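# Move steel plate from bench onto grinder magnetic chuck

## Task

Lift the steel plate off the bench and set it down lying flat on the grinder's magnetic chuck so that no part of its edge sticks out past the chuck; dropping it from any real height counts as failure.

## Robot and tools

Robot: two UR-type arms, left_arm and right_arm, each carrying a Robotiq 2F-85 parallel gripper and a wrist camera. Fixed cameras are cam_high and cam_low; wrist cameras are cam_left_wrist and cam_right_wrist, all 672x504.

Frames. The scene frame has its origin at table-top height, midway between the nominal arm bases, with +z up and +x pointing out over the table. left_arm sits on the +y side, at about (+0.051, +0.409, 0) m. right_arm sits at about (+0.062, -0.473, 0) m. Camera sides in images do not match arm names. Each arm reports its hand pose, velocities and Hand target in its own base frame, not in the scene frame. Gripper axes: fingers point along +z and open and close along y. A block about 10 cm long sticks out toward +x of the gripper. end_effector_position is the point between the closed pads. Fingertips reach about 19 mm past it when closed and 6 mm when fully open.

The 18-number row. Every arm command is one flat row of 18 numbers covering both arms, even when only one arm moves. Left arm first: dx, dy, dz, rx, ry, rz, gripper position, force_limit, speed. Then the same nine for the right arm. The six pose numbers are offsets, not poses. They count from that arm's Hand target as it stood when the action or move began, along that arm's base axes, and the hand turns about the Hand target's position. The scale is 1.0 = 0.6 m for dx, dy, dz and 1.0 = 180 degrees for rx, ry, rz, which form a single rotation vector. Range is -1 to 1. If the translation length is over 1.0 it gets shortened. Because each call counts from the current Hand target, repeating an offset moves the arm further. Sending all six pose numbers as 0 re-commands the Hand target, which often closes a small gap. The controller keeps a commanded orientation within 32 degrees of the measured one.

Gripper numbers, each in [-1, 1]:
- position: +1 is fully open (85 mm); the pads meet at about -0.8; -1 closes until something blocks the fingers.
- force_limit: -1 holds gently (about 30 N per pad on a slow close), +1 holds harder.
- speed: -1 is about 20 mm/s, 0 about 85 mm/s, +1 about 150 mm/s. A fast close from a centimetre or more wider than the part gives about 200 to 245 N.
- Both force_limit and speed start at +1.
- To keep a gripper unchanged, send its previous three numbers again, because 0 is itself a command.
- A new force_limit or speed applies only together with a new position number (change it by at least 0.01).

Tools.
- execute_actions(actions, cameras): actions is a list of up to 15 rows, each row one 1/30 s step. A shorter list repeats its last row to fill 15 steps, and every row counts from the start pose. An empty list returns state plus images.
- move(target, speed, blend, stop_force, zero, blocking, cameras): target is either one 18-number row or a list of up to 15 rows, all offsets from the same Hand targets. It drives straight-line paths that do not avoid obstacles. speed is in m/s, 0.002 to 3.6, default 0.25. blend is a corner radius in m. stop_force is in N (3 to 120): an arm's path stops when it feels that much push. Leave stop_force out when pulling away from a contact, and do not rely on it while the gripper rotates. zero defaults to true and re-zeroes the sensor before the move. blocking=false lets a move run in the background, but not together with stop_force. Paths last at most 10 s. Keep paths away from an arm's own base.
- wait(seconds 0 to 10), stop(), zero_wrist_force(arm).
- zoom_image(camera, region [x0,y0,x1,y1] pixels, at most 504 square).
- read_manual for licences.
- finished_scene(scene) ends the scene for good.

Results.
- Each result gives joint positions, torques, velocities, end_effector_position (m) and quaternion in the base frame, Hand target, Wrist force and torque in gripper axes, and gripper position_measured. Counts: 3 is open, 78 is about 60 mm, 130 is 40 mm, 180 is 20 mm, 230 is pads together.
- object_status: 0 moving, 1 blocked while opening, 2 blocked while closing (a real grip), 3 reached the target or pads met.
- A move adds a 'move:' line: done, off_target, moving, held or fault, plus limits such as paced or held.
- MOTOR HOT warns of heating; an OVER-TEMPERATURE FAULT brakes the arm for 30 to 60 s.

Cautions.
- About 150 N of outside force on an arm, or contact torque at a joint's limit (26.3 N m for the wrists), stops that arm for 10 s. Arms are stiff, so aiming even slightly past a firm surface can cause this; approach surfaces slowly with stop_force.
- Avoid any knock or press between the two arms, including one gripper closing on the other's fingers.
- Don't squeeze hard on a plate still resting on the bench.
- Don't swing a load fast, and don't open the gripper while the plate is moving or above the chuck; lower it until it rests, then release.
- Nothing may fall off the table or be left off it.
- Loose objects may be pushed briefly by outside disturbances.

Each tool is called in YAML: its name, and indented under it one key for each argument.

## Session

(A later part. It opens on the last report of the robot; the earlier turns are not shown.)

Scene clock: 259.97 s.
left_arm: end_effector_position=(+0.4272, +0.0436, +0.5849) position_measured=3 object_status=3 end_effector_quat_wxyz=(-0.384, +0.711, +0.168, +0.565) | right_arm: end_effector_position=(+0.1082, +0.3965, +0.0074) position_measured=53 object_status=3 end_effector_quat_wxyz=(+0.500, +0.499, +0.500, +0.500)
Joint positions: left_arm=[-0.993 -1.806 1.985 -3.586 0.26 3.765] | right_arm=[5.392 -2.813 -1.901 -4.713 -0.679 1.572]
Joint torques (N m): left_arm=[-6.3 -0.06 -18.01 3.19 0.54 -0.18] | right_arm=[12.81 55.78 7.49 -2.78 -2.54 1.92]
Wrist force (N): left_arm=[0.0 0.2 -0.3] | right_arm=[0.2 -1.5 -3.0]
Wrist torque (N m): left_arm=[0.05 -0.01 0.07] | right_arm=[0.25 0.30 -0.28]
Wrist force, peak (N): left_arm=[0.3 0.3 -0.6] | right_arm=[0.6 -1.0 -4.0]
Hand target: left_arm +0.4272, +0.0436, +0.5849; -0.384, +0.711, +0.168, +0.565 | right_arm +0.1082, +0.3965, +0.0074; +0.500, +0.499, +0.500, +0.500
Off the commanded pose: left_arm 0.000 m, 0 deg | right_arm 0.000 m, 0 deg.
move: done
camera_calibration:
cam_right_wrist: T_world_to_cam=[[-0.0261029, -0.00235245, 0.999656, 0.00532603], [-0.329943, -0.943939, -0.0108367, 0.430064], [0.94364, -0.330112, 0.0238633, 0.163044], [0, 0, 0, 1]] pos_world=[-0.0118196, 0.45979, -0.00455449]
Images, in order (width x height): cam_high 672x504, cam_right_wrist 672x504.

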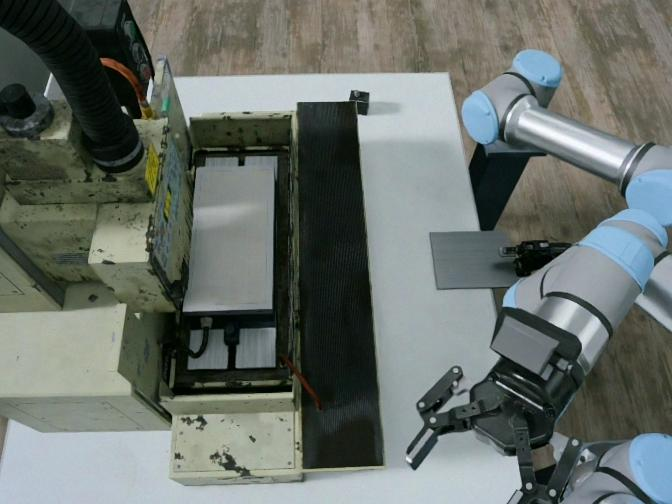

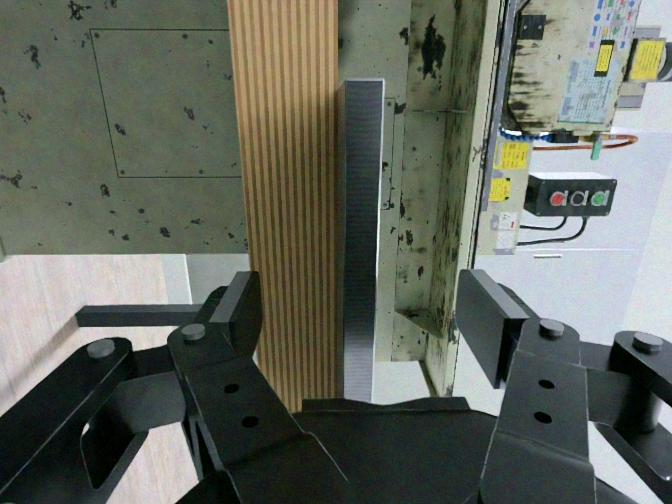

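move:
  target: [0,0,0,0,0,0,1,1,1,0,0,0,0,0,0,-1,1,-1]
  cameras: ["cam_right_wrist"]

Scene clock: 266.17 s.
left_arm: end_effector_position=(+0.4272, +0.0436, +0.5849) position_measured=3 object_status=3 end_effector_quat_wxyz=(-0.384, +0.711, +0.168, +0.565) | right_arm: end_effector_position=(+0.1082, +0.3965, +0.0074) position_measured=212 object_status=0 end_effector_quat_wxyz=(+0.500, +0.499, +0.500, +0.500)
Joint positions: left_arm=[-0.993 -1.806 1.985 -3.586 0.26 3.765] | right_arm=[5.392 -2.813 -1.901 -4.713 -0.679 1.572]
Joint torques (N m): left_arm=[-6.43 0.2 -18.04 2.91 0.64 0.03] | right_arm=[9.87 49.67 -3.04 -4.37 -2.18 -2.69]
Wrist force (N): left_arm=[0.1 0.2 -0.4] | right_arm=[0.6 -16.4 -3.2]
Wrist torque (N m): left_arm=[0.05 -0.02 0.07] | right_arm=[1.36 0.28 -0.21]
Wrist force, peak (N): left_arm=[0.5 0.2 -0.6] | right_arm=[0.7 -17.5 -2.8]
Hand target: left_arm +0.4272, +0.0436, +0.5849; -0.384, +0.711, +0.168, +0.565 | right_arm +0.1082, +0.3965, +0.0074; +0.500, +0.499, +0.500, +0.500
Off the commanded pose: left_arm 0.000 m, 0 deg | right_arm 0.000 m, 0 deg.
move: done
camera_calibration:
cam_right_wrist: T_world_to_cam=[[-0.0260088, -0.00238611, 0.999659, 0.0054422], [-0.329944, -0.943938, -0.0108375, 0.430063], [0.943642, -0.330113, 0.0237634, 0.163047], [0, 0, 0, 1]] pos_world=[-0.0118198, 0.45979, -0.0046541]
Images, in order (width x height): cam_right_wrist 672x504.

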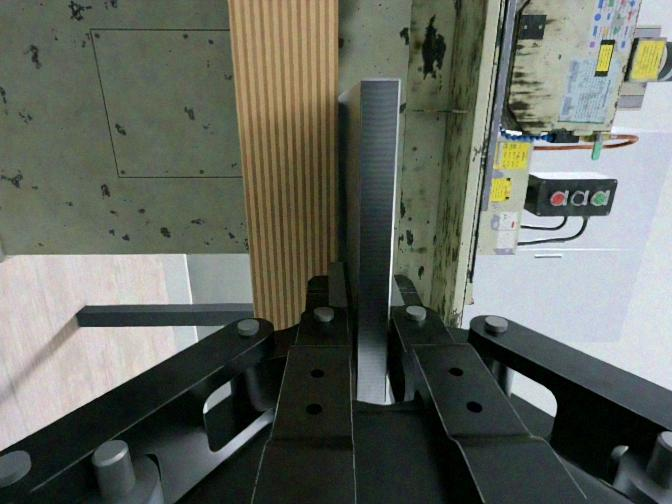

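move:
  target: [0,0,0,0,0,0,1,1,1,0,0,0.007,0,0,0,-1,1,-1]
  speed: 0.05

move:
  target: [0,0,0,0,0,0,1,1,1,0,0,0.06,0,0,0,-1,1,-1]
  speed: 0.05
  cameras: ["cam_high","cam_right_wrist"]

Scene clock: 269.60 s.
left_arm: end_effector_position=(+0.4272, +0.0436, +0.5849) position_measured=3 object_status=3 end_effector_quat_wxyz=(-0.384, +0.711, +0.168, +0.565) | right_arm: end_effector_position=(+0.1082, +0.3965, +0.0117) position_measured=212 object_status=2 end_effector_quat_wxyz=(+0.500, +0.499, +0.500, +0.500)
Joint positions: left_arm=[-0.993 -1.806 1.985 -3.586 0.26 3.765] | right_arm=[5.392 -2.803 -1.908 -4.717 -0.679 1.572]
Joint torques (N m): left_arm=[-6.65 -0.45 -19.45 2.94 0.7 0.07] | right_arm=[-4.02 46.03 -7.49 -4.99 -1.95 -2.59]
Wrist force (N): left_arm=[0.2 0.3 -0.6] | right_arm=[0.4 -16.6 -2.8]
Wrist torque (N m): left_arm=[0.06 -0.04 0.08] | right_arm=[1.32 0.29 -0.21]
Wrist force, peak (N): left_arm=[0.2 0.3 -0.6] | right_arm=[0.4 -17.3 -3.1]
Hand target: left_arm +0.4272, +0.0436, +0.5849; -0.384, +0.711, +0.168, +0.565 | right_arm +0.1082, +0.3965, +0.0116; +0.500, +0.499, +0.500, +0.500
Off the commanded pose: left_arm 0.000 m, 0 deg | right_arm 0.000 m, 0 deg.
move: done

Scene clock: 270.63 s.
left_arm: end_effector_position=(+0.4272, +0.0436, +0.5849) position_measured=3 object_status=3 end_effector_quat_wxyz=(-0.384, +0.711, +0.168, +0.565) | right_arm: end_effector_position=(+0.1083, +0.3965, +0.0477) position_measured=212 object_status=2 end_effector_quat_wxyz=(+0.500, +0.499, +0.500, +0.500)
Joint positions: left_arm=[-0.993 -1.806 1.985 -3.586 0.26 3.765] | right_arm=[5.392 -2.712 -1.962 -4.754 -0.679 1.572]
Joint torques (N m): left_arm=[-5.76 -0.39 -18.03 2.7 0.71 0.2] | right_arm=[-8.42 37.39 3.69 -2.93 -2.01 -1.91]
Wrist force (N): left_arm=[-0.2 0.3 -0.4] | right_arm=[0.3 -16.7 -2.8]
Wrist torque (N m): left_arm=[0.07 0.01 0.07] | right_arm=[1.31 0.30 -0.22]
Wrist force, peak (N): left_arm=[0.3 0.1 -0.6] | right_arm=[0.1 -18.4 -2.9]
Hand target: left_arm +0.4272, +0.0436, +0.5849; -0.384, +0.711, +0.168, +0.565 | right_arm +0.1082, +0.3965, +0.0476; +0.500, +0.499, +0.500, +0.500
Off the commanded pose: left_arm 0.000 m, 0 deg | right_arm 0.000 m, 0 deg.
move: done
camera_calibration:
cam_right_wrist: T_world_to_cam=[[-0.0262238, -0.00209684, 0.999654, -0.0349758], [-0.329944, -0.943941, -0.0106354, 0.430432], [0.943636, -0.330109, 0.0240619, 0.161949], [0, 0, 0, 1]] pos_world=[-0.0117194, 0.459689, 0.0356447]
Images, in order (width x height): cam_high 672x504, cam_right_wrist 672x504.

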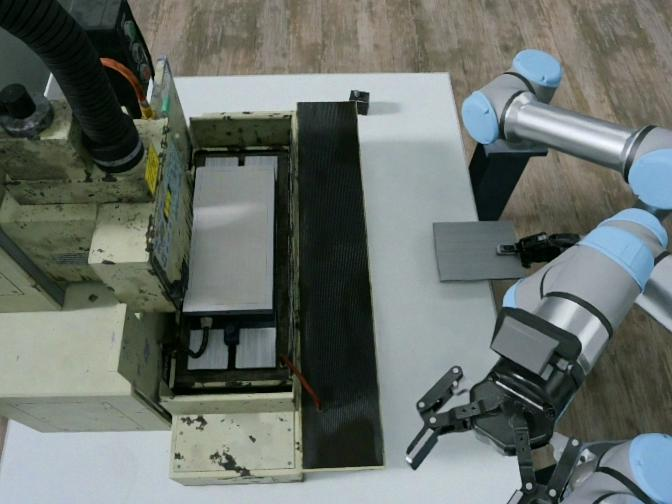

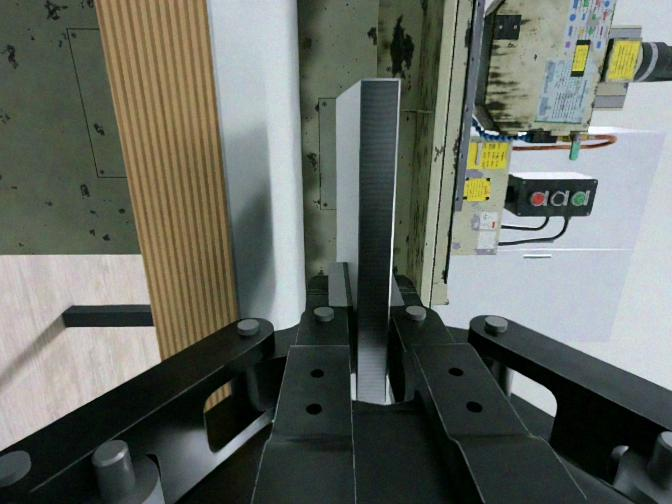

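move:
  target:
    - [0,0,0,0,0,0,1,1,1,0,0,0.5,0,0,0,-1,1,-1]
    - [0,0,0,0,0,0,1,1,1,0,0,0.62,0,0.25,0,-1,1,-1]
    - [0,0,0,0,0,0,1,1,1,0.153,-0.0775,0.687,0,0.5,0,-1,1,-1]
  speed: 0.25
  blend: [0.04,0.04,0]
  cameras: ["cam_high","cam_right_wrist"]

Scene clock: 289.80 s.
left_arm: end_effector_position=(+0.4272, +0.0436, +0.5849) position_measured=3 object_status=3 end_effector_quat_wxyz=(-0.384, +0.711, +0.168, +0.565) | right_arm: end_effector_position=(+0.2000, +0.3501, +0.4598) position_measured=212 object_status=2 end_effector_quat_wxyz=(+0.000, +0.707, +0.707, +0.001)
Joint positions: left_arm=[-0.993 -1.806 1.985 -3.586 0.26 3.765] | right_arm=[4.531 -1.846 -0.916 -5.091 -1.569 -0.182]
Joint torques (N m): left_arm=[-5.36 0.17 -19.63 3.03 0.69 0.25] | right_arm=[-10.54 46.07 22.38 -4.05 -1.98 -0.91]
Wrist force (N): left_arm=[0.4 0.1 -0.2] | right_arm=[0.2 0.2 17.4]
Wrist torque (N m): left_arm=[0.04 -0.08 0.07] | right_arm=[0.04 0.06 0.01]
Wrist force, peak (N): left_arm=[0.5 0.2 -0.5] | right_arm=[-0.1 -22.7 -3.1]
Hand target: left_arm +0.4272, +0.0436, +0.5849; -0.384, +0.711, +0.168, +0.565 | right_arm +0.2000, +0.3500, +0.4598; +0.000, +0.707, +0.707, +0.001
Off the commanded pose: left_arm 0.000 m, 0 deg | right_arm 0.000 m, 0 deg.
move: done
camera_calibration:
cam_right_wrist: T_world_to_cam=[[0.999648, -0.00234414, 0.0264208, -0.202326], [-0.0109369, -0.943897, 0.330058, 0.200819], [0.0241648, -0.330231, -0.943591, 0.678955], [0, 0, 0, 1]] pos_world=[0.188044, 0.41329, 0.579719]
Images, in order (width x height): cam_high 672x504, cam_right_wrist 672x504.

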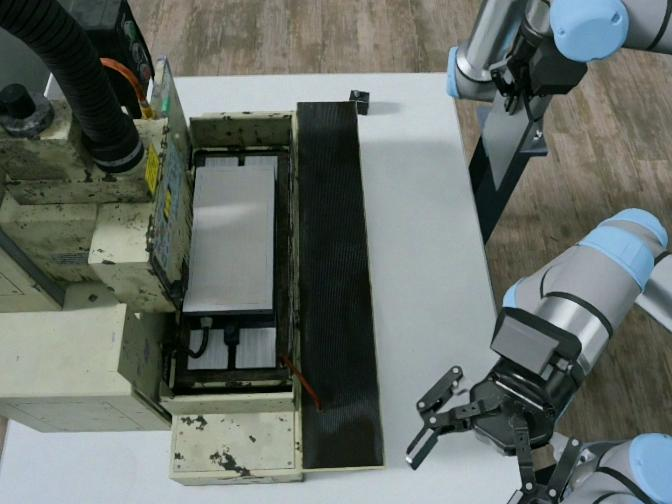

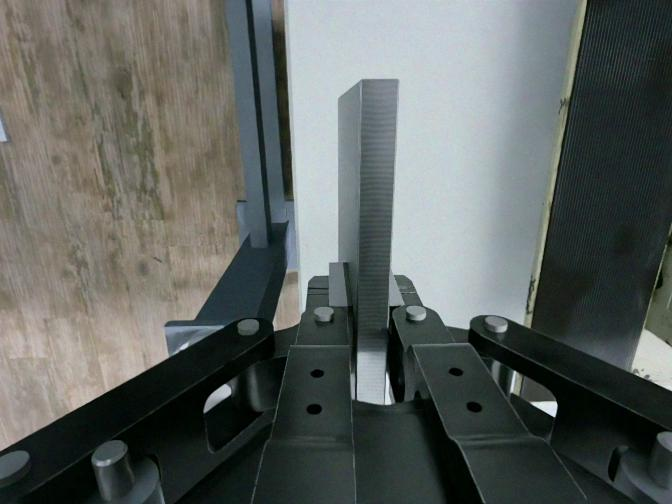

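move:
  target: [0,0,0,0,0,0,1,1,1,0.267,-0.117,-0.067,0,0,0.0778,-1,1,-1]
  speed: 0.25

move:
  target: [0,0,0,0,0,0,1,1,1,0.2675,0.0858,0.067,0.2549,-0.3090,0.2466,-1,1,-1]
  speed: 0.25
  cameras: ["cam_high"]

Scene clock: 299.20 s.
left_arm: end_effector_position=(+0.4272, +0.0436, +0.5849) position_measured=3 object_status=3 end_effector_quat_wxyz=(-0.384, +0.711, +0.168, +0.565) | right_arm: end_effector_position=(+0.3601, +0.2799, +0.4196) position_measured=212 object_status=2 end_effector_quat_wxyz=(+0.000, +0.615, +0.788, +0.001)
Joint positions: left_arm=[-0.993 -1.806 1.985 -3.586 0.26 3.765] | right_arm=[4.099 -1.963 -0.863 -5.026 -1.57 -0.858]
Joint torques (N m): left_arm=[-5.83 -0.69 -19.17 2.83 0.67 0.52] | right_arm=[-10.72 46.97 16.45 -2.9 2.4 -2.98]
Wrist force (N): left_arm=[0.3 -0.1 -0.4] | right_arm=[0.0 -0.1 16.6]
Wrist torque (N m): left_arm=[0.01 -0.06 0.07] | right_arm=[-0.03 0.09 0.02]
Wrist force, peak (N): left_arm=[0.2 0.3 -0.7] | right_arm=[-5.2 4.6 18.6]
Hand target: left_arm +0.4272, +0.0436, +0.5849; -0.384, +0.711, +0.168, +0.565 | right_arm +0.3602, +0.2798, +0.4196; +0.000, +0.615, +0.788, +0.001
Off the commanded pose: left_arm 0.000 m, 0 deg | right_arm 0.000 m, 0 deg.
move: done

Scene clock: 302.63 s.
left_arm: end_effector_position=(+0.4272, +0.0436, +0.5849) position_measured=3 object_status=3 end_effector_quat_wxyz=(-0.384, +0.711, +0.168, +0.565) | right_arm: end_effector_position=(+0.5208, +0.3312, +0.4596) position_measured=212 object_status=2 end_effector_quat_wxyz=(+0.124, +0.177, +0.800, +0.560)
Joint positions: left_arm=[-0.993 -1.806 1.985 -3.586 0.26 3.765] | right_arm=[3.716 -1.722 -1.276 -3.691 -2.095 -1.783]
Joint torques (N m): left_arm=[-4.17 0.45 -20.03 2.64 0.55 0.3] | right_arm=[10.4 54.24 44.53 5.53 -1.77 2.46]
Wrist force (N): left_arm=[0.1 0.2 -0.2] | right_arm=[-0.2 -15.8 4.7]
Wrist torque (N m): left_arm=[0.05 -0.03 0.07] | right_arm=[1.19 0.30 -0.19]
Wrist force, peak (N): left_arm=[0.2 0.5 -0.5] | right_arm=[0.3 -1.1 17.5]
Hand target: left_arm +0.4272, +0.0436, +0.5849; -0.384, +0.711, +0.168, +0.565 | right_arm +0.5207, +0.3313, +0.4598; +0.124, +0.176, +0.800, +0.561
Off the commanded pose: left_arm 0.000 m, 0 deg | right_arm 0.000 m, 0 deg.
move: done
Images, in order (width x height): cam_high 672x504.

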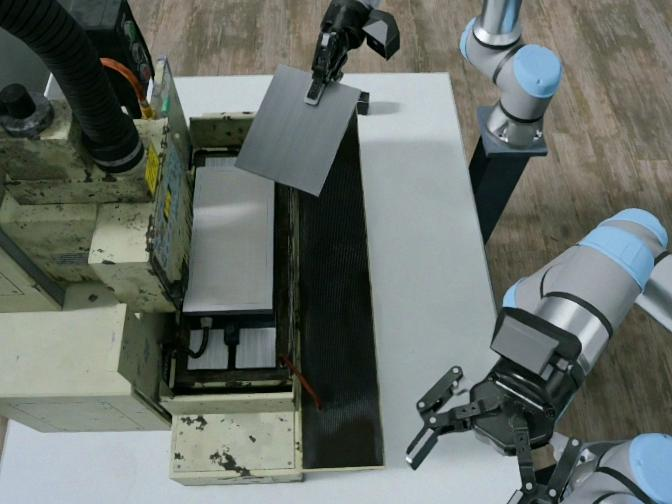

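move:
  target:
    - [0,0,0,0,0,0,1,1,1,0.0895,0.0103,0,0,0,0.1389,-1,1,-1]
    - [0,0,0,0,0,0,1,1,1,0.132,0.07,-0.2,0,0,0.1389,-1,1,-1]
  speed: 0.2
  cameras: ["cam_high","cam_right_wrist"]

zoom_image:
  camera: "cam_high"
  region: [150, 120, 320, 330]

Scene clock: 311.03 s.
left_arm: end_effector_position=(+0.4272, +0.0436, +0.5849) position_measured=3 object_status=3 end_effector_quat_wxyz=(-0.384, +0.711, +0.168, +0.565) | right_arm: end_effector_position=(+0.5999, +0.3733, +0.3398) position_measured=212 object_status=2 end_effector_quat_wxyz=(+0.000, -0.001, +0.819, +0.574)
Joint positions: left_arm=[-0.993 -1.806 1.985 -3.586 0.26 3.765] | right_arm=[3.576 -2.269 -0.835 -3.892 -2.593 -2.207]
Joint torques (N m): left_arm=[-4.74 0.64 -19.02 2.86 0.49 0.47] | right_arm=[-10.94 67.85 34.84 1.44 -6.8 -2.92]
Wrist force (N): left_arm=[0.0 0.2 -0.4] | right_arm=[0.1 -15.5 4.5]
Wrist torque (N m): left_arm=[0.05 -0.01 0.06] | right_arm=[1.21 0.23 -0.17]
Wrist force, peak (N): left_arm=[0.3 0.3 -0.7] | right_arm=[-1.1 -20.5 8.8]
Hand target: left_arm +0.4272, +0.0436, +0.5849; -0.384, +0.711, +0.168, +0.565 | right_arm +0.5999, +0.3733, +0.3398; +0.000, -0.001, +0.819, +0.574
Off the commanded pose: left_arm 0.000 m, 0 deg | right_arm 0.000 m, 0 deg.
move: done
camera_calibration:
cam_right_wrist: T_world_to_cam=[[0.00195401, 0.317629, 0.948213, -0.43296], [0.94425, -0.312761, 0.102822, -0.464595], [0.329223, 0.89515, -0.300532, -0.295163], [0, 0, 0, 1]] pos_world=[0.536714, 0.256429, 0.369602]
Images, in order (width x height): cam_high 672x504, cam_right_wrist 672x504.

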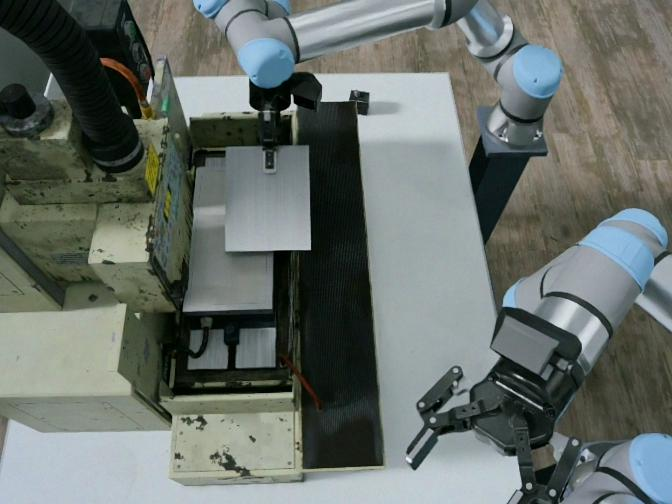

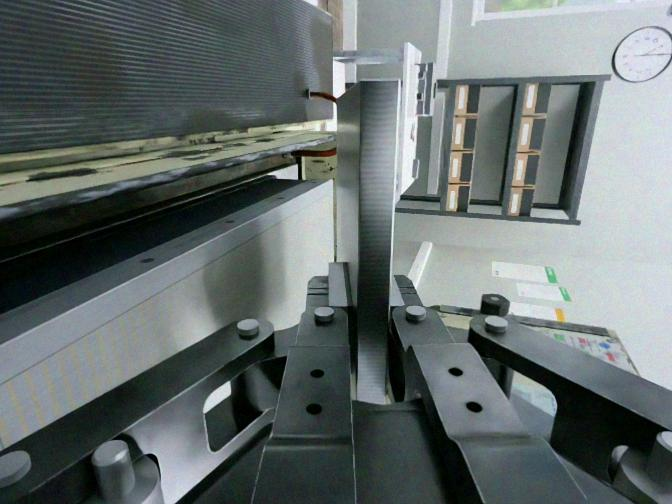

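Scaled by 2.400 from the camera's 672x504 image, which has a finer 960x720 frame.

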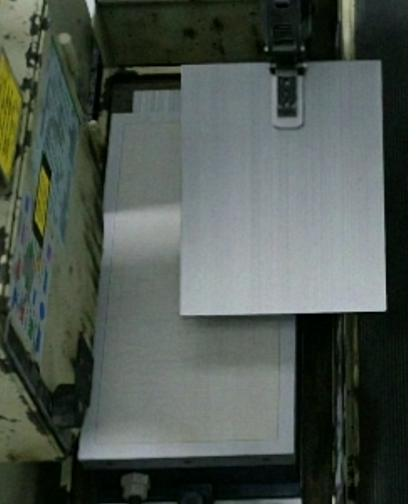

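move:
  target:
    - [0,0,0,0,0,0,1,1,1,0.01,0.007,-0.06,0,0,0,-1,1,-1]
    - [0,0,0,0,0,0,1,1,1,0.1183,0.007,-0.06,0,0,0,-1,1,-1]
  speed: 0.1
  stop_force: 12
  cameras: ["cam_high","cam_right_wrist"]

zoom_image:
  camera: "cam_high"
  region: [170, 130, 300, 330]

zoom_image:
  camera: "cam_high"
  region: [170, 230, 290, 320]

Scene clock: 327.70 s.
left_arm: end_effector_position=(+0.4272, +0.0436, +0.5849) position_measured=3 object_status=3 end_effector_quat_wxyz=(-0.384, +0.711, +0.168, +0.565) | right_arm: end_effector_position=(+0.6709, +0.3775, +0.3038) position_measured=212 object_status=2 end_effector_quat_wxyz=(+0.000, -0.001, +0.819, +0.574)
Joint positions: left_arm=[-0.993 -1.806 1.985 -3.586 0.26 3.765] | right_arm=[3.537 -2.553 -0.42 -4.066 -2.622 -2.258]
Joint torques (N m): left_arm=[-4.82 -0.14 -21.02 2.51 0.87 0.21] | right_arm=[15.66 81.99 14.79 -0.7 -1.28 3.37]
Wrist force (N): left_arm=[-0.1 0.1 -0.3] | right_arm=[-2.3 -10.2 0.2]
Wrist torque (N m): left_arm=[0.04 0.01 0.07] | right_arm=[0.27 -0.08 -0.48]
Wrist force, peak (N): left_arm=[0.3 0.3 -0.6] | right_arm=[-0.1 -17.7 5.0]
Hand target: left_arm +0.4272, +0.0436, +0.5849; -0.384, +0.711, +0.168, +0.565 | right_arm +0.6709, +0.3775, +0.3038; +0.000, -0.001, +0.819, +0.574
Off the commanded pose: left_arm 0.000 m, 0 deg | right_arm 0.000 m, 0 deg.
move: done
camera_calibration:
cam_right_wrist: T_world_to_cam=[[0.00174195, 0.31751, 0.948253, -0.400118], [0.944213, -0.312812, 0.103006, -0.526678], [0.329331, 0.895174, -0.300342, -0.333163], [0, 0, 0, 1]] pos_world=[0.607714, 0.260529, 0.333601]
Images, in order (width x height): cam_high 672x504, cam_right_wrist 672x504.

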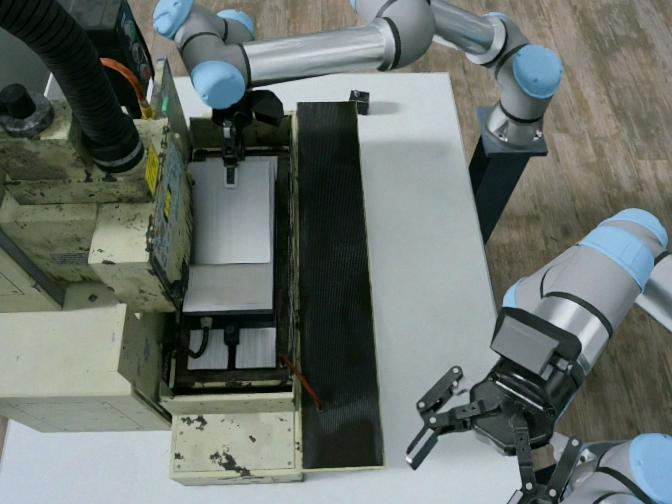

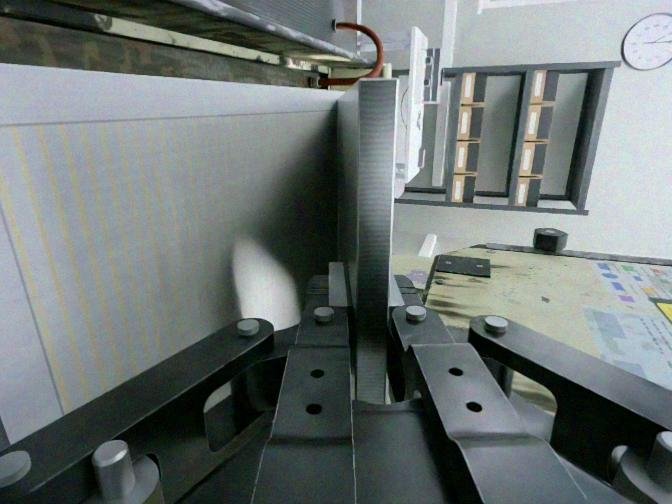

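Scaled by 2.520 from the camera's 672x504 image, which has a finer 960x720 frame.

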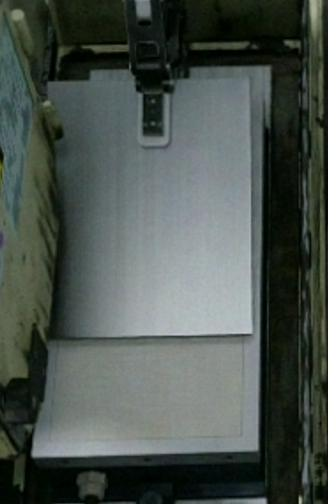

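Scaled by 4.200 from the camera's 672x504 image, which has a finer 960x720 frame.

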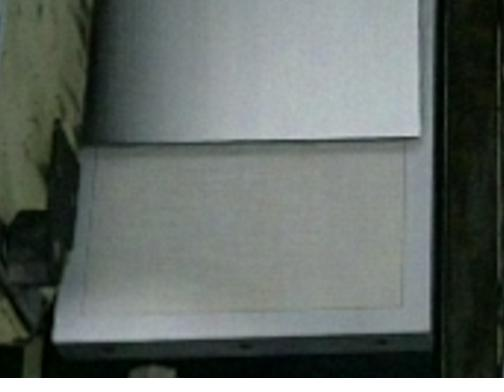

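move:
  target:
    - [0,0,0,0,0,0,1,1,1,0,0,0.013,0,0,0,-1,1,-1]
    - [0,0,0,0,0,0,1,1,1,0.001,-0.025,0.01,0.0111,0,0,-1,1,-1]
  speed: 0.05

move:
  target: [0,0,0,0,0,0,1,1,1,0,0,-0.06,0,0,0,-1,1,-1]
  speed: 0.01
  stop_force: 4
  cameras: ["cam_high","cam_right_wrist"]

zoom_image:
  camera: "cam_high"
  region: [170, 130, 290, 320]

Scene clock: 359.30 s.
left_arm: end_effector_position=(+0.4272, +0.0436, +0.5849) position_measured=3 object_status=3 end_effector_quat_wxyz=(-0.384, +0.711, +0.168, +0.565) | right_arm: end_effector_position=(+0.6715, +0.3624, +0.3099) position_measured=212 object_status=2 end_effector_quat_wxyz=(+0.000, -0.001, +0.809, +0.588)
Joint positions: left_arm=[-0.993 -1.806 1.985 -3.586 0.26 3.765] | right_arm=[3.512 -2.527 -0.472 -4.015 -2.663 -2.244]
Joint torques (N m): left_arm=[-4.24 -0.5 -20.78 2.77 0.43 0.33] | right_arm=[13.85 68.29 39.76 -1.83 -1.83 0.58]
Wrist force (N): left_arm=[0.0 0.3 -0.4] | right_arm=[-0.1 -16.1 3.7]
Wrist torque (N m): left_arm=[0.06 -0.01 0.07] | right_arm=[1.14 0.26 -0.19]
Wrist force, peak (N): left_arm=[0.3 0.6 -0.5] | right_arm=[0.7 -16.1 7.7]
Hand target: left_arm +0.4272, +0.0436, +0.5849; -0.384, +0.711, +0.168, +0.565 | right_arm +0.6715, +0.3625, +0.3098; +0.000, -0.001, +0.809, +0.588
Off the commanded pose: left_arm 0.000 m, 0 deg | right_arm 0.000 m, 0 deg.
move: done

Scene clock: 361.40 s.
left_arm: end_effector_position=(+0.4272, +0.0436, +0.5849) position_measured=3 object_status=3 end_effector_quat_wxyz=(-0.384, +0.711, +0.168, +0.565) | right_arm: end_effector_position=(+0.6715, +0.3625, +0.2995) position_measured=212 object_status=2 end_effector_quat_wxyz=(+0.000, -0.001, +0.809, +0.588)
Joint positions: left_arm=[-0.993 -1.806 1.985 -3.586 0.26 3.765] | right_arm=[3.512 -2.521 -0.51 -3.983 -2.663 -2.244]
Joint torques (N m): left_arm=[-3.34 0.15 -19.34 2.59 0.56 0.29] | right_arm=[11.47 65.76 37.49 -1.29 -4.14 -1.28]
Wrist force (N): left_arm=[0.1 0.2 -0.3] | right_arm=[0.7 -13.3 1.8]
Wrist torque (N m): left_arm=[0.06 -0.03 0.07] | right_arm=[0.73 0.18 -0.36]
Wrist force, peak (N): left_arm=[0.2 0.1 -0.7] | right_arm=[-0.2 -16.4 4.5]
Hand target: left_arm +0.4272, +0.0436, +0.5849; -0.384, +0.711, +0.168, +0.565 | right_arm +0.6715, +0.3625, +0.2995; +0.000, -0.001, +0.809, +0.588 (not the last commanded pose)
Off the commanded pose: left_arm 0.000 m, 0 deg | right_arm 0.026 m, 0 deg.
move: contact (right_arm)
camera_calibration:
cam_right_wrist: T_world_to_cam=[[0.00164586, 0.284306, 0.958732, -0.38227], [0.944214, -0.31618, 0.0921403, -0.527111], [0.329328, 0.905097, -0.268966, -0.334254], [0, 0, 0, 1]] pos_world=[0.608414, 0.244552, 0.32516]
Images, in order (width x height): cam_high 672x504, cam_right_wrist 672x504.

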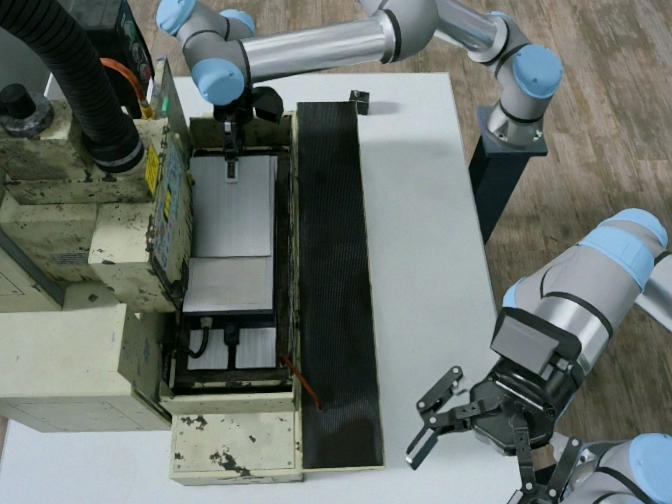

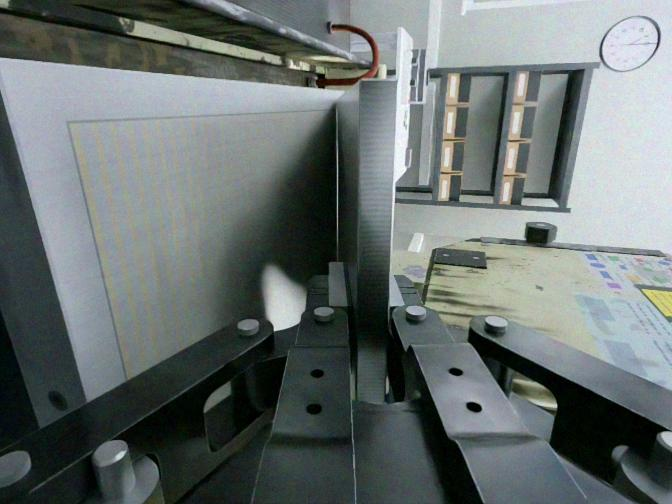

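Scaled by 2.653 from the camera's 672x504 image, which has a finer 960x720 frame.

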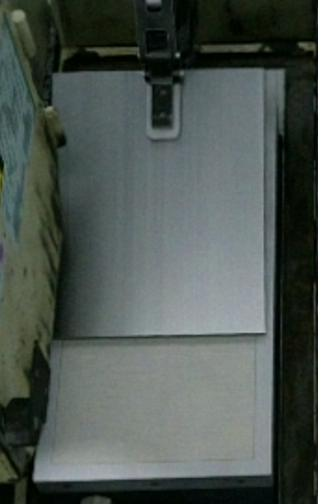

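move:
  target: [0,0,0,0,0,0,1,1,1,0.0035,-0.0065,-0.0155,0.0222,0,0,-1,1,-1]
  speed: 0.03

move:
  target: [0,0,0,0,0,0,1,1,1,0,0,0,0,0,0,-0.45,0.3,-1]
  cameras: ["cam_high","cam_right_wrist"]

zoom_image:
  camera: "cam_high"
  region: [170, 130, 290, 320]

Scene clock: 373.63 s.
left_arm: end_effector_position=(+0.4272, +0.0436, +0.5849) position_measured=3 object_status=3 end_effector_quat_wxyz=(-0.384, +0.711, +0.168, +0.565) | right_arm: end_effector_position=(+0.6736, +0.3585, +0.2902) position_measured=212 object_status=2 end_effector_quat_wxyz=(+0.000, -0.001, +0.788, +0.616)
Joint positions: left_arm=[-0.993 -1.806 1.985 -3.586 0.26 3.765] | right_arm=[3.499 -2.48 -0.637 -3.785 -2.714 -2.147]
Joint torques (N m): left_arm=[-3.07 0.19 -20.83 2.7 0.73 0.04] | right_arm=[1.11 74.5 41.15 -1.54 -1.36 -2.79]
Wrist force (N): left_arm=[0.0 0.1 -0.6] | right_arm=[0.5 -16.6 2.7]
Wrist torque (N m): left_arm=[0.03 -0.01 0.08] | right_arm=[1.19 0.19 -0.19]
Wrist force, peak (N): left_arm=[-0.2 0.0 -0.8] | right_arm=[0.1 -16.8 2.5]
Hand target: left_arm +0.4272, +0.0436, +0.5849; -0.384, +0.711, +0.168, +0.565 | right_arm +0.6736, +0.3586, +0.2902; +0.000, -0.001, +0.788, +0.616
Off the commanded pose: left_arm 0.000 m, 0 deg | right_arm 0.000 m, 0 deg.
move: done

Scene clock: 374.40 s.
left_arm: end_effector_position=(+0.4272, +0.0436, +0.5849) position_measured=3 object_status=3 end_effector_quat_wxyz=(-0.384, +0.711, +0.168, +0.565) | right_arm: end_effector_position=(+0.6736, +0.3586, +0.2902) position_measured=186 object_status=0 end_effector_quat_wxyz=(+0.000, -0.001, +0.788, +0.616)
Joint positions: left_arm=[-0.993 -1.806 1.985 -3.586 0.26 3.765] | right_arm=[3.499 -2.48 -0.636 -3.786 -2.714 -2.147]
Joint torques (N m): left_arm=[-2.82 -0.13 -20.33 2.55 0.58 0.23] | right_arm=[11.22 62.11 34.29 -2.36 -0.33 -2.92]
Wrist force (N): left_arm=[0.1 0.4 -0.2] | right_arm=[-0.1 -9.2 3.1]
Wrist torque (N m): left_arm=[0.08 -0.03 0.07] | right_arm=[0.12 0.24 -0.24]
Wrist force, peak (N): left_arm=[0.3 0.2 -0.7] | right_arm=[0.1 -16.6 2.4]
Hand target: left_arm +0.4272, +0.0436, +0.5849; -0.384, +0.711, +0.168, +0.565 | right_arm +0.6736, +0.3586, +0.2902; +0.000, -0.001, +0.788, +0.616
Off the commanded pose: left_arm 0.000 m, 0 deg | right_arm 0.000 m, 0 deg.
move: done
camera_calibration:
cam_right_wrist: T_world_to_cam=[[0.00166595, 0.21678, 0.976219, -0.353139], [0.944224, -0.321811, 0.0698503, -0.520966], [0.3293, 0.921653, -0.205225, -0.358391], [0, 0, 0, 1]] pos_world=[0.610514, 0.239213, 0.30758]
Images, in order (width x height): cam_high 672x504, cam_right_wrist 672x504.

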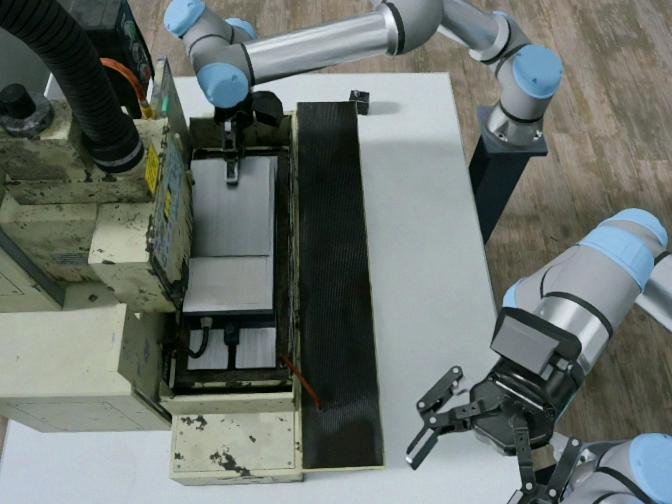

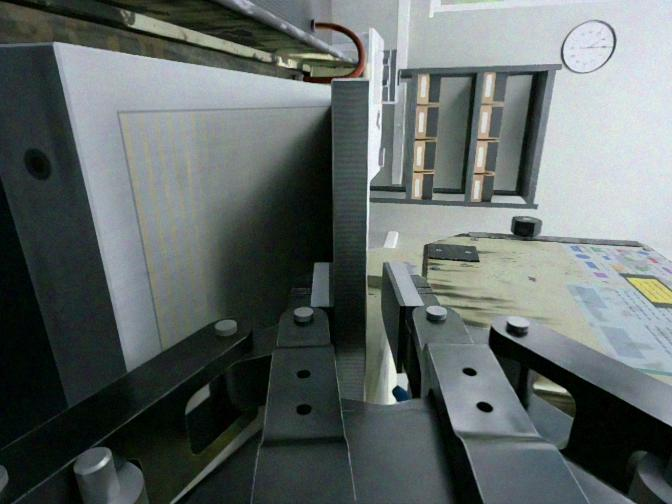

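Scaled by 2.653 from the camera's 672x504 image, which has a finer 960x720 frame.

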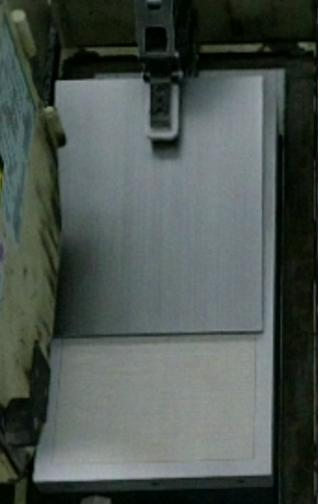

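move:
  target: [0,0,0,0,0,0,1,1,1,0,0,-0.025,0,0,0,-0.45,0.3,-1]
  speed: 0.015
  stop_force: 5

move:
  target: [0,0,0,0,0,0,1,1,1,0,-0.04,0,0,0,0,-0.45,0.3,-1]
  speed: 0.03
  cameras: ["cam_high","cam_right_wrist"]

zoom_image:
  camera: "cam_high"
  region: [170, 130, 290, 320]

Scene clock: 389.37 s.
left_arm: end_effector_position=(+0.4272, +0.0436, +0.5849) position_measured=3 object_status=3 end_effector_quat_wxyz=(-0.384, +0.711, +0.168, +0.565) | right_arm: end_effector_position=(+0.6736, +0.3586, +0.2843) position_measured=186 object_status=3 end_effector_quat_wxyz=(+0.000, -0.001, +0.788, +0.616)
Joint positions: left_arm=[-0.993 -1.806 1.985 -3.586 0.26 3.765] | right_arm=[3.499 -2.48 -0.652 -3.771 -2.714 -2.147]
Joint torques (N m): left_arm=[-4.35 -0.54 -20.46 2.57 0.69 0.18] | right_arm=[10.33 60.99 36.64 -0.63 -1.32 -1.63]
Wrist force (N): left_arm=[0.0 0.1 -0.2] | right_arm=[0.8 -9.5 -0.7]
Wrist torque (N m): left_arm=[0.04 -0.02 0.07] | right_arm=[0.14 0.21 -0.21]
Wrist force, peak (N): left_arm=[0.1 0.1 -0.8] | right_arm=[-3.1 6.2 -8.8]
Hand target: left_arm +0.4272, +0.0436, +0.5849; -0.384, +0.711, +0.168, +0.565 | right_arm +0.6736, +0.3586, +0.2843; +0.000, -0.001, +0.788, +0.616 (not the last commanded pose)
Off the commanded pose: left_arm 0.000 m, 0 deg | right_arm 0.009 m, 0 deg.
move: contact (right_arm)

Scene clock: 390.47 s.
left_arm: end_effector_position=(+0.4272, +0.0436, +0.5849) position_measured=3 object_status=3 end_effector_quat_wxyz=(-0.384, +0.711, +0.168, +0.565) | right_arm: end_effector_position=(+0.6736, +0.3344, +0.2843) position_measured=186 object_status=3 end_effector_quat_wxyz=(+0.000, -0.001, +0.788, +0.616)
Joint positions: left_arm=[-0.993 -1.806 1.985 -3.586 0.26 3.765] | right_arm=[3.465 -2.481 -0.658 -3.811 -2.741 -2.198]
Joint torques (N m): left_arm=[-4.51 -0.77 -21.29 2.58 0.64 0.33] | right_arm=[13.24 62.02 34.71 0.61 -0.5 2.66]
Wrist force (N): left_arm=[0.2 0.1 -0.3] | right_arm=[0.3 -9.3 1.7]
Wrist torque (N m): left_arm=[0.03 -0.04 0.08] | right_arm=[0.12 0.24 -0.20]
Wrist force, peak (N): left_arm=[0.1 0.4 -0.6] | right_arm=[0.3 -9.4 4.7]
Hand target: left_arm +0.4272, +0.0436, +0.5849; -0.384, +0.711, +0.168, +0.565 | right_arm +0.6736, +0.3346, +0.2843; +0.000, -0.001, +0.788, +0.616
Off the commanded pose: left_arm 0.000 m, 0 deg | right_arm 0.000 m, 0 deg.
move: done
camera_calibration:
cam_right_wrist: T_world_to_cam=[[0.00177023, 0.216845, 0.976204, -0.342207], [0.944257, -0.321734, 0.0697549, -0.528349], [0.329205, 0.921664, -0.205327, -0.337211], [0, 0, 0, 1]] pos_world=[0.610515, 0.215013, 0.30168]
Images, in order (width x height): cam_high 672x504, cam_right_wrist 672x504.

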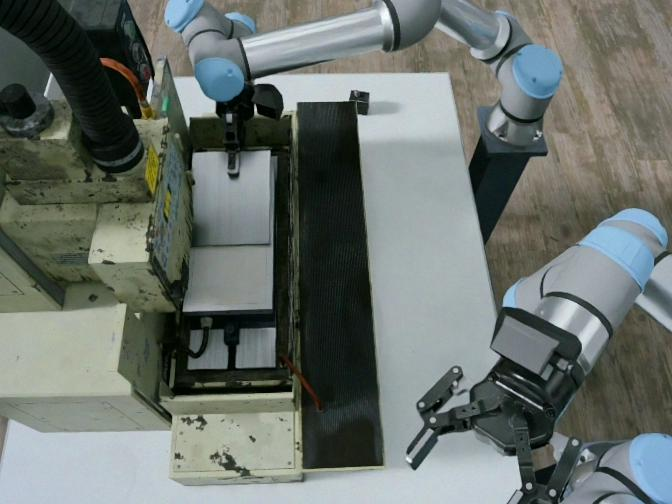

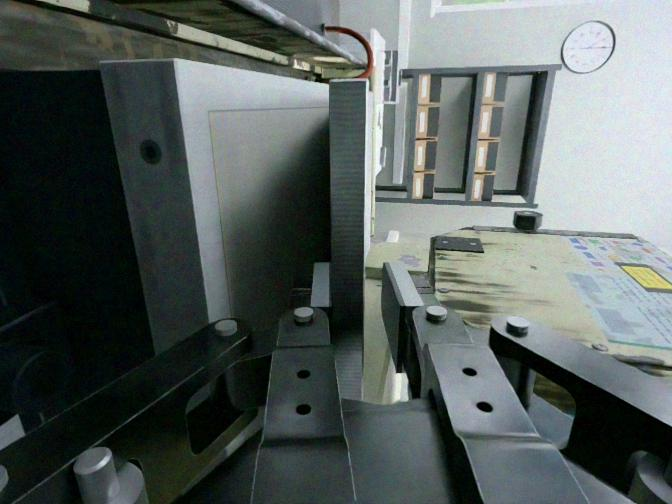

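Scaled by 2.653 from the camera's 672x504 image, which has a finer 960x720 frame.

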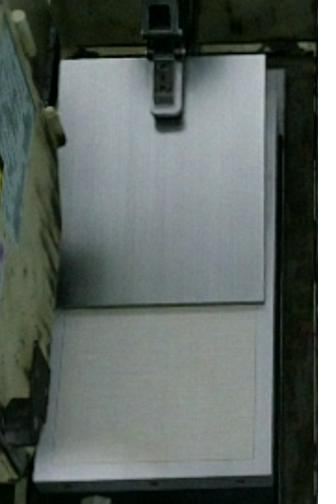

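move:
  target: [0,0,0,0,0,0,1,1,1,0,0.05,0,0,0,0,-0.45,0.3,-1]
  speed: 0.03
  stop_force: 20
  cameras: ["cam_high"]

zoom_image:
  camera: "cam_high"
  region: [170, 130, 290, 320]

Scene clock: 421.40 s.
left_arm: end_effector_position=(+0.4272, +0.0436, +0.5849) position_measured=3 object_status=3 end_effector_quat_wxyz=(-0.384, +0.711, +0.168, +0.565) | right_arm: end_effector_position=(+0.6736, +0.3624, +0.2846) position_measured=186 object_status=3 end_effector_quat_wxyz=(+0.000, -0.001, +0.788, +0.616)
Joint positions: left_arm=[-0.993 -1.806 1.985 -3.586 0.26 3.765] | right_arm=[3.504 -2.48 -0.65 -3.766 -2.71 -2.14]
Joint torques (N m): left_arm=[-3.53 -0.16 -19.61 2.6 0.53 0.42] | right_arm=[-12.49 40.1 5.18 -1.74 -1.1 2.33]
Wrist force (N): left_arm=[0.0 0.1 -0.7] | right_arm=[1.1 17.4 -2.9]
Wrist torque (N m): left_arm=[0.03 -0.01 0.08] | right_arm=[1.49 0.23 0.13]
Wrist force, peak (N): left_arm=[-0.1 0.6 -0.3] | right_arm=[-1.7 22.9 -34.7]
Hand target: left_arm +0.4272, +0.0436, +0.5849; -0.384, +0.711, +0.168, +0.565 | right_arm +0.6736, +0.3624, +0.2846; +0.000, -0.001, +0.788, +0.616 (not the last commanded pose)
Off the commanded pose: left_arm 0.000 m, 0 deg | right_arm 0.002 m, 0 deg.
move: contact (right_arm)
Images, in order (width x height): cam_high 672x504.

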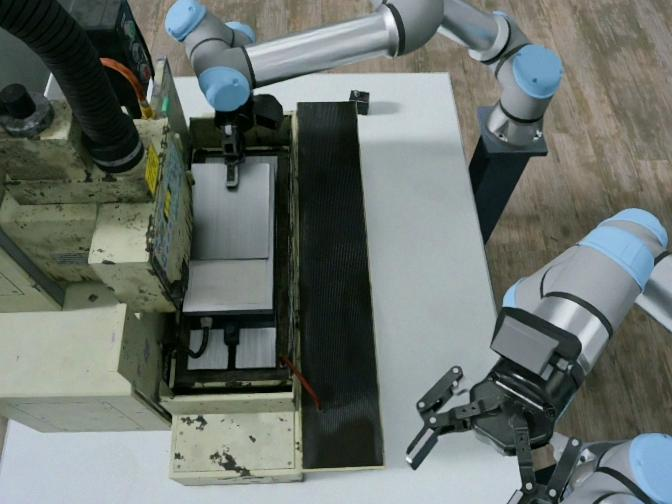

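Scaled by 2.653 from the camera's 672x504 image, which has a finer 960x720 frame.

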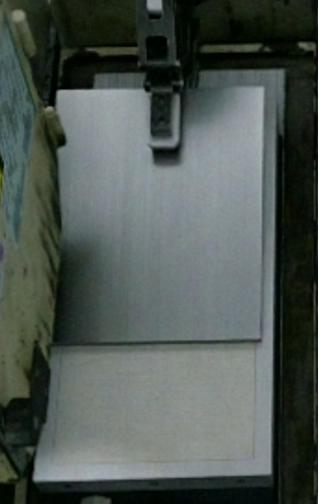

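move:
  target:
    - [0,0,0,0,0,0,1,1,1,0,-0.002,0.02,0,0,0,-0.45,0.3,-1]
    - [0,0,0,0,0,0,1,1,1,0,0.015,0.055,-0.0667,0,0,-0.45,0.3,-1]
  speed: 0.05
  cameras: ["cam_high"]

zoom_image:
  camera: "cam_high"
  region: [170, 130, 290, 320]

move:
  target: [0,0,0,0,0,0,1,1,1,0,-0.037,0.019,0,0,0,-0.45,0.3,-1]
  speed: 0.08
  cameras: ["cam_high","cam_right_wrist"]

zoom_image:
  camera: "cam_high"
  region: [170, 130, 290, 320]

Scene clock: 434.13 s.
left_arm: end_effector_position=(+0.4272, +0.0436, +0.5849) position_measured=3 object_status=3 end_effector_quat_wxyz=(-0.384, +0.711, +0.168, +0.565) | right_arm: end_effector_position=(+0.6733, +0.3697, +0.3140) position_measured=186 object_status=3 end_effector_quat_wxyz=(+0.001, +0.000, +0.838, +0.545)
Joint positions: left_arm=[-0.993 -1.806 1.985 -3.586 0.26 3.765] | right_arm=[3.535 -2.657 -0.165 -4.317 -2.575 -2.344]
Joint torques (N m): left_arm=[-2.28 0.62 -21.29 2.41 0.64 0.12] | right_arm=[6.56 82.87 13.68 -0.01 -2.96 -1.4]
Wrist force (N): left_arm=[0.0 -0.1 -0.5] | right_arm=[-0.1 -8.6 2.1]
Wrist torque (N m): left_arm=[0.00 -0.02 0.07] | right_arm=[0.11 0.26 -0.18]
Wrist force, peak (N): left_arm=[-0.2 0.0 -0.9] | right_arm=[1.2 17.9 -3.1]
Hand target: left_arm +0.4272, +0.0436, +0.5849; -0.384, +0.711, +0.168, +0.565 | right_arm +0.6733, +0.3697, +0.3141; +0.001, +0.000, +0.838, +0.545 (not the last commanded pose)
Off the commanded pose: left_arm 0.000 m, 0 deg | right_arm 0.004 m, 2 deg.
move: held (right_arm; a check stopped the path); path passed 1 of 2 targets; limits=held
pose unreachable (right arm): on one or more control steps of this call, first in action 0 (counted from 0), this arm could not follow its commanded pose, so it was not sent that pose on those steps. It may still have moved: this result reports where it is.
cause: moving toward the commanded pose would bring two parts of the arm too close to each other (its gripper and another part of the arm, with joints 4 (wrist 1) to 6 (wrist 3) between them, 3 mm apart when it was first held).
Images, in order (width x height): cam_high 672x504.

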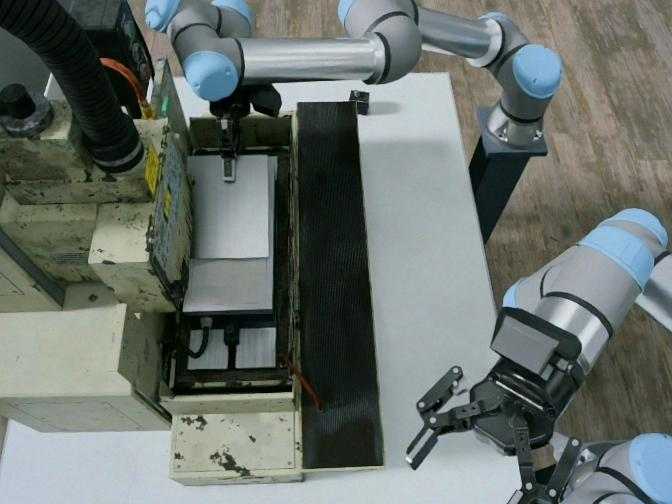

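Scaled by 2.653 from the camera's 672x504 image, which has a finer 960x720 frame.

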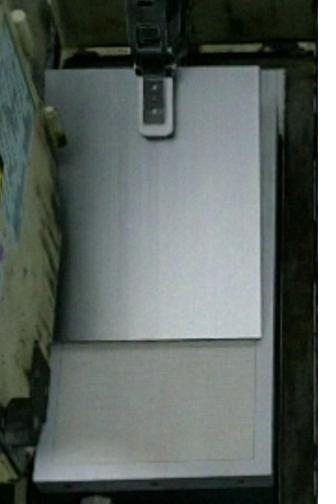

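Scene clock: 434.63 s.
left_arm: end_effector_position=(+0.4272, +0.0436, +0.5849) position_measured=3 object_status=3 end_effector_quat_wxyz=(-0.384, +0.711, +0.168, +0.565) | right_arm: end_effector_position=(+0.6732, +0.3688, +0.3145) position_measured=186 object_status=3 end_effector_quat_wxyz=(+0.001, +0.000, +0.838, +0.545)
Joint positions: left_arm=[-0.993 -1.806 1.985 -3.586 0.26 3.765] | right_arm=[3.533 -2.657 -0.165 -4.319 -2.576 -2.346]
Joint torques (N m): left_arm=[-1.73 -0.95 -20.42 2.48 0.69 0.38] | right_arm=[7.13 72.25 23.12 -0.18 -3.9 -0.69]
Wrist force (N): left_arm=[0.0 0.3 -0.3] | right_arm=[-0.3 -8.5 3.1]
Wrist torque (N m): left_arm=[0.06 -0.01 0.07] | right_arm=[0.07 0.27 -0.17]
Wrist force, peak (N): left_arm=[0.1 0.2 -0.7] | right_arm=[-0.3 -8.6 6.2]
Hand target: left_arm +0.4272, +0.0436, +0.5849; -0.384, +0.711, +0.168, +0.565 | right_arm +0.6732, +0.3688, +0.3144; +0.001, +0.000, +0.838, +0.545 (not the last commanded pose)
Off the commanded pose: left_arm 0.000 m, 0 deg | right_arm 0.024 m, 0 deg.
move: held (right_arm; a check stopped the path); limits=held
pose unreachable (right arm): on one or more control steps of this call, first in action 0 (counted from 0), this arm could not follow its commanded pose, so it was not sent that pose on those steps. It may still have moved: this result reports where it is.
cause: moving toward the commanded pose would bring two parts of the arm too close to each other (its gripper and another part of the arm, with joints 4 (wrist 1) to 6 (wrist 3) between them, 3 mm apart when it was first held).
camera_calibration:
cam_right_wrist: T_world_to_cam=[[0.00139851, 0.382478, 0.923964, -0.423521], [0.943272, -0.307278, 0.125771, -0.541271], [0.332018, 0.871373, -0.36121, -0.296811], [0, 0, 0, 1]] pos_world=[0.609704, 0.254301, 0.352183]
Images, in order (width x height): cam_high 672x504, cam_right_wrist 672x504.

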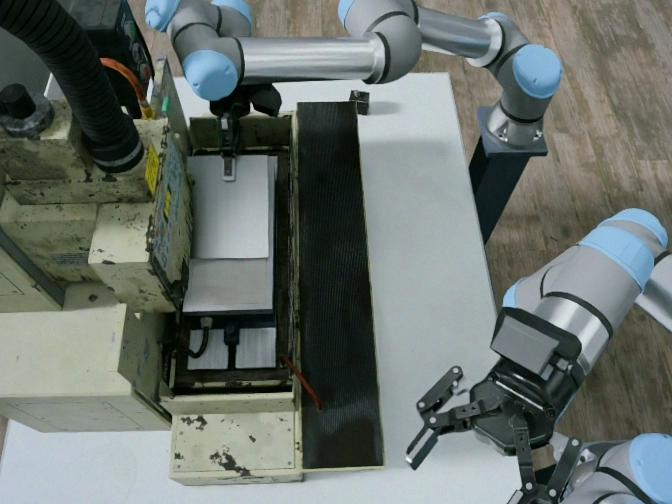

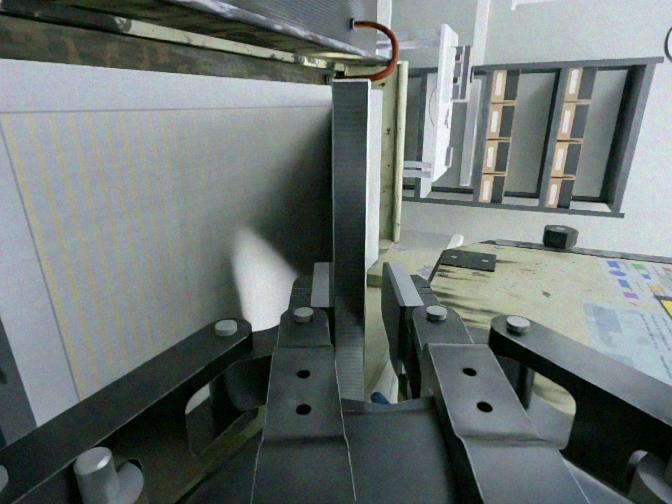

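Scaled by 2.653 from the camera's 672x504 image, which has a finer 960x720 frame.

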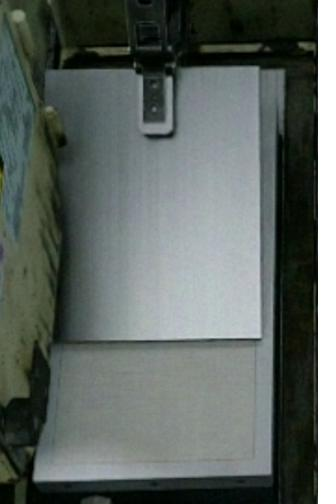

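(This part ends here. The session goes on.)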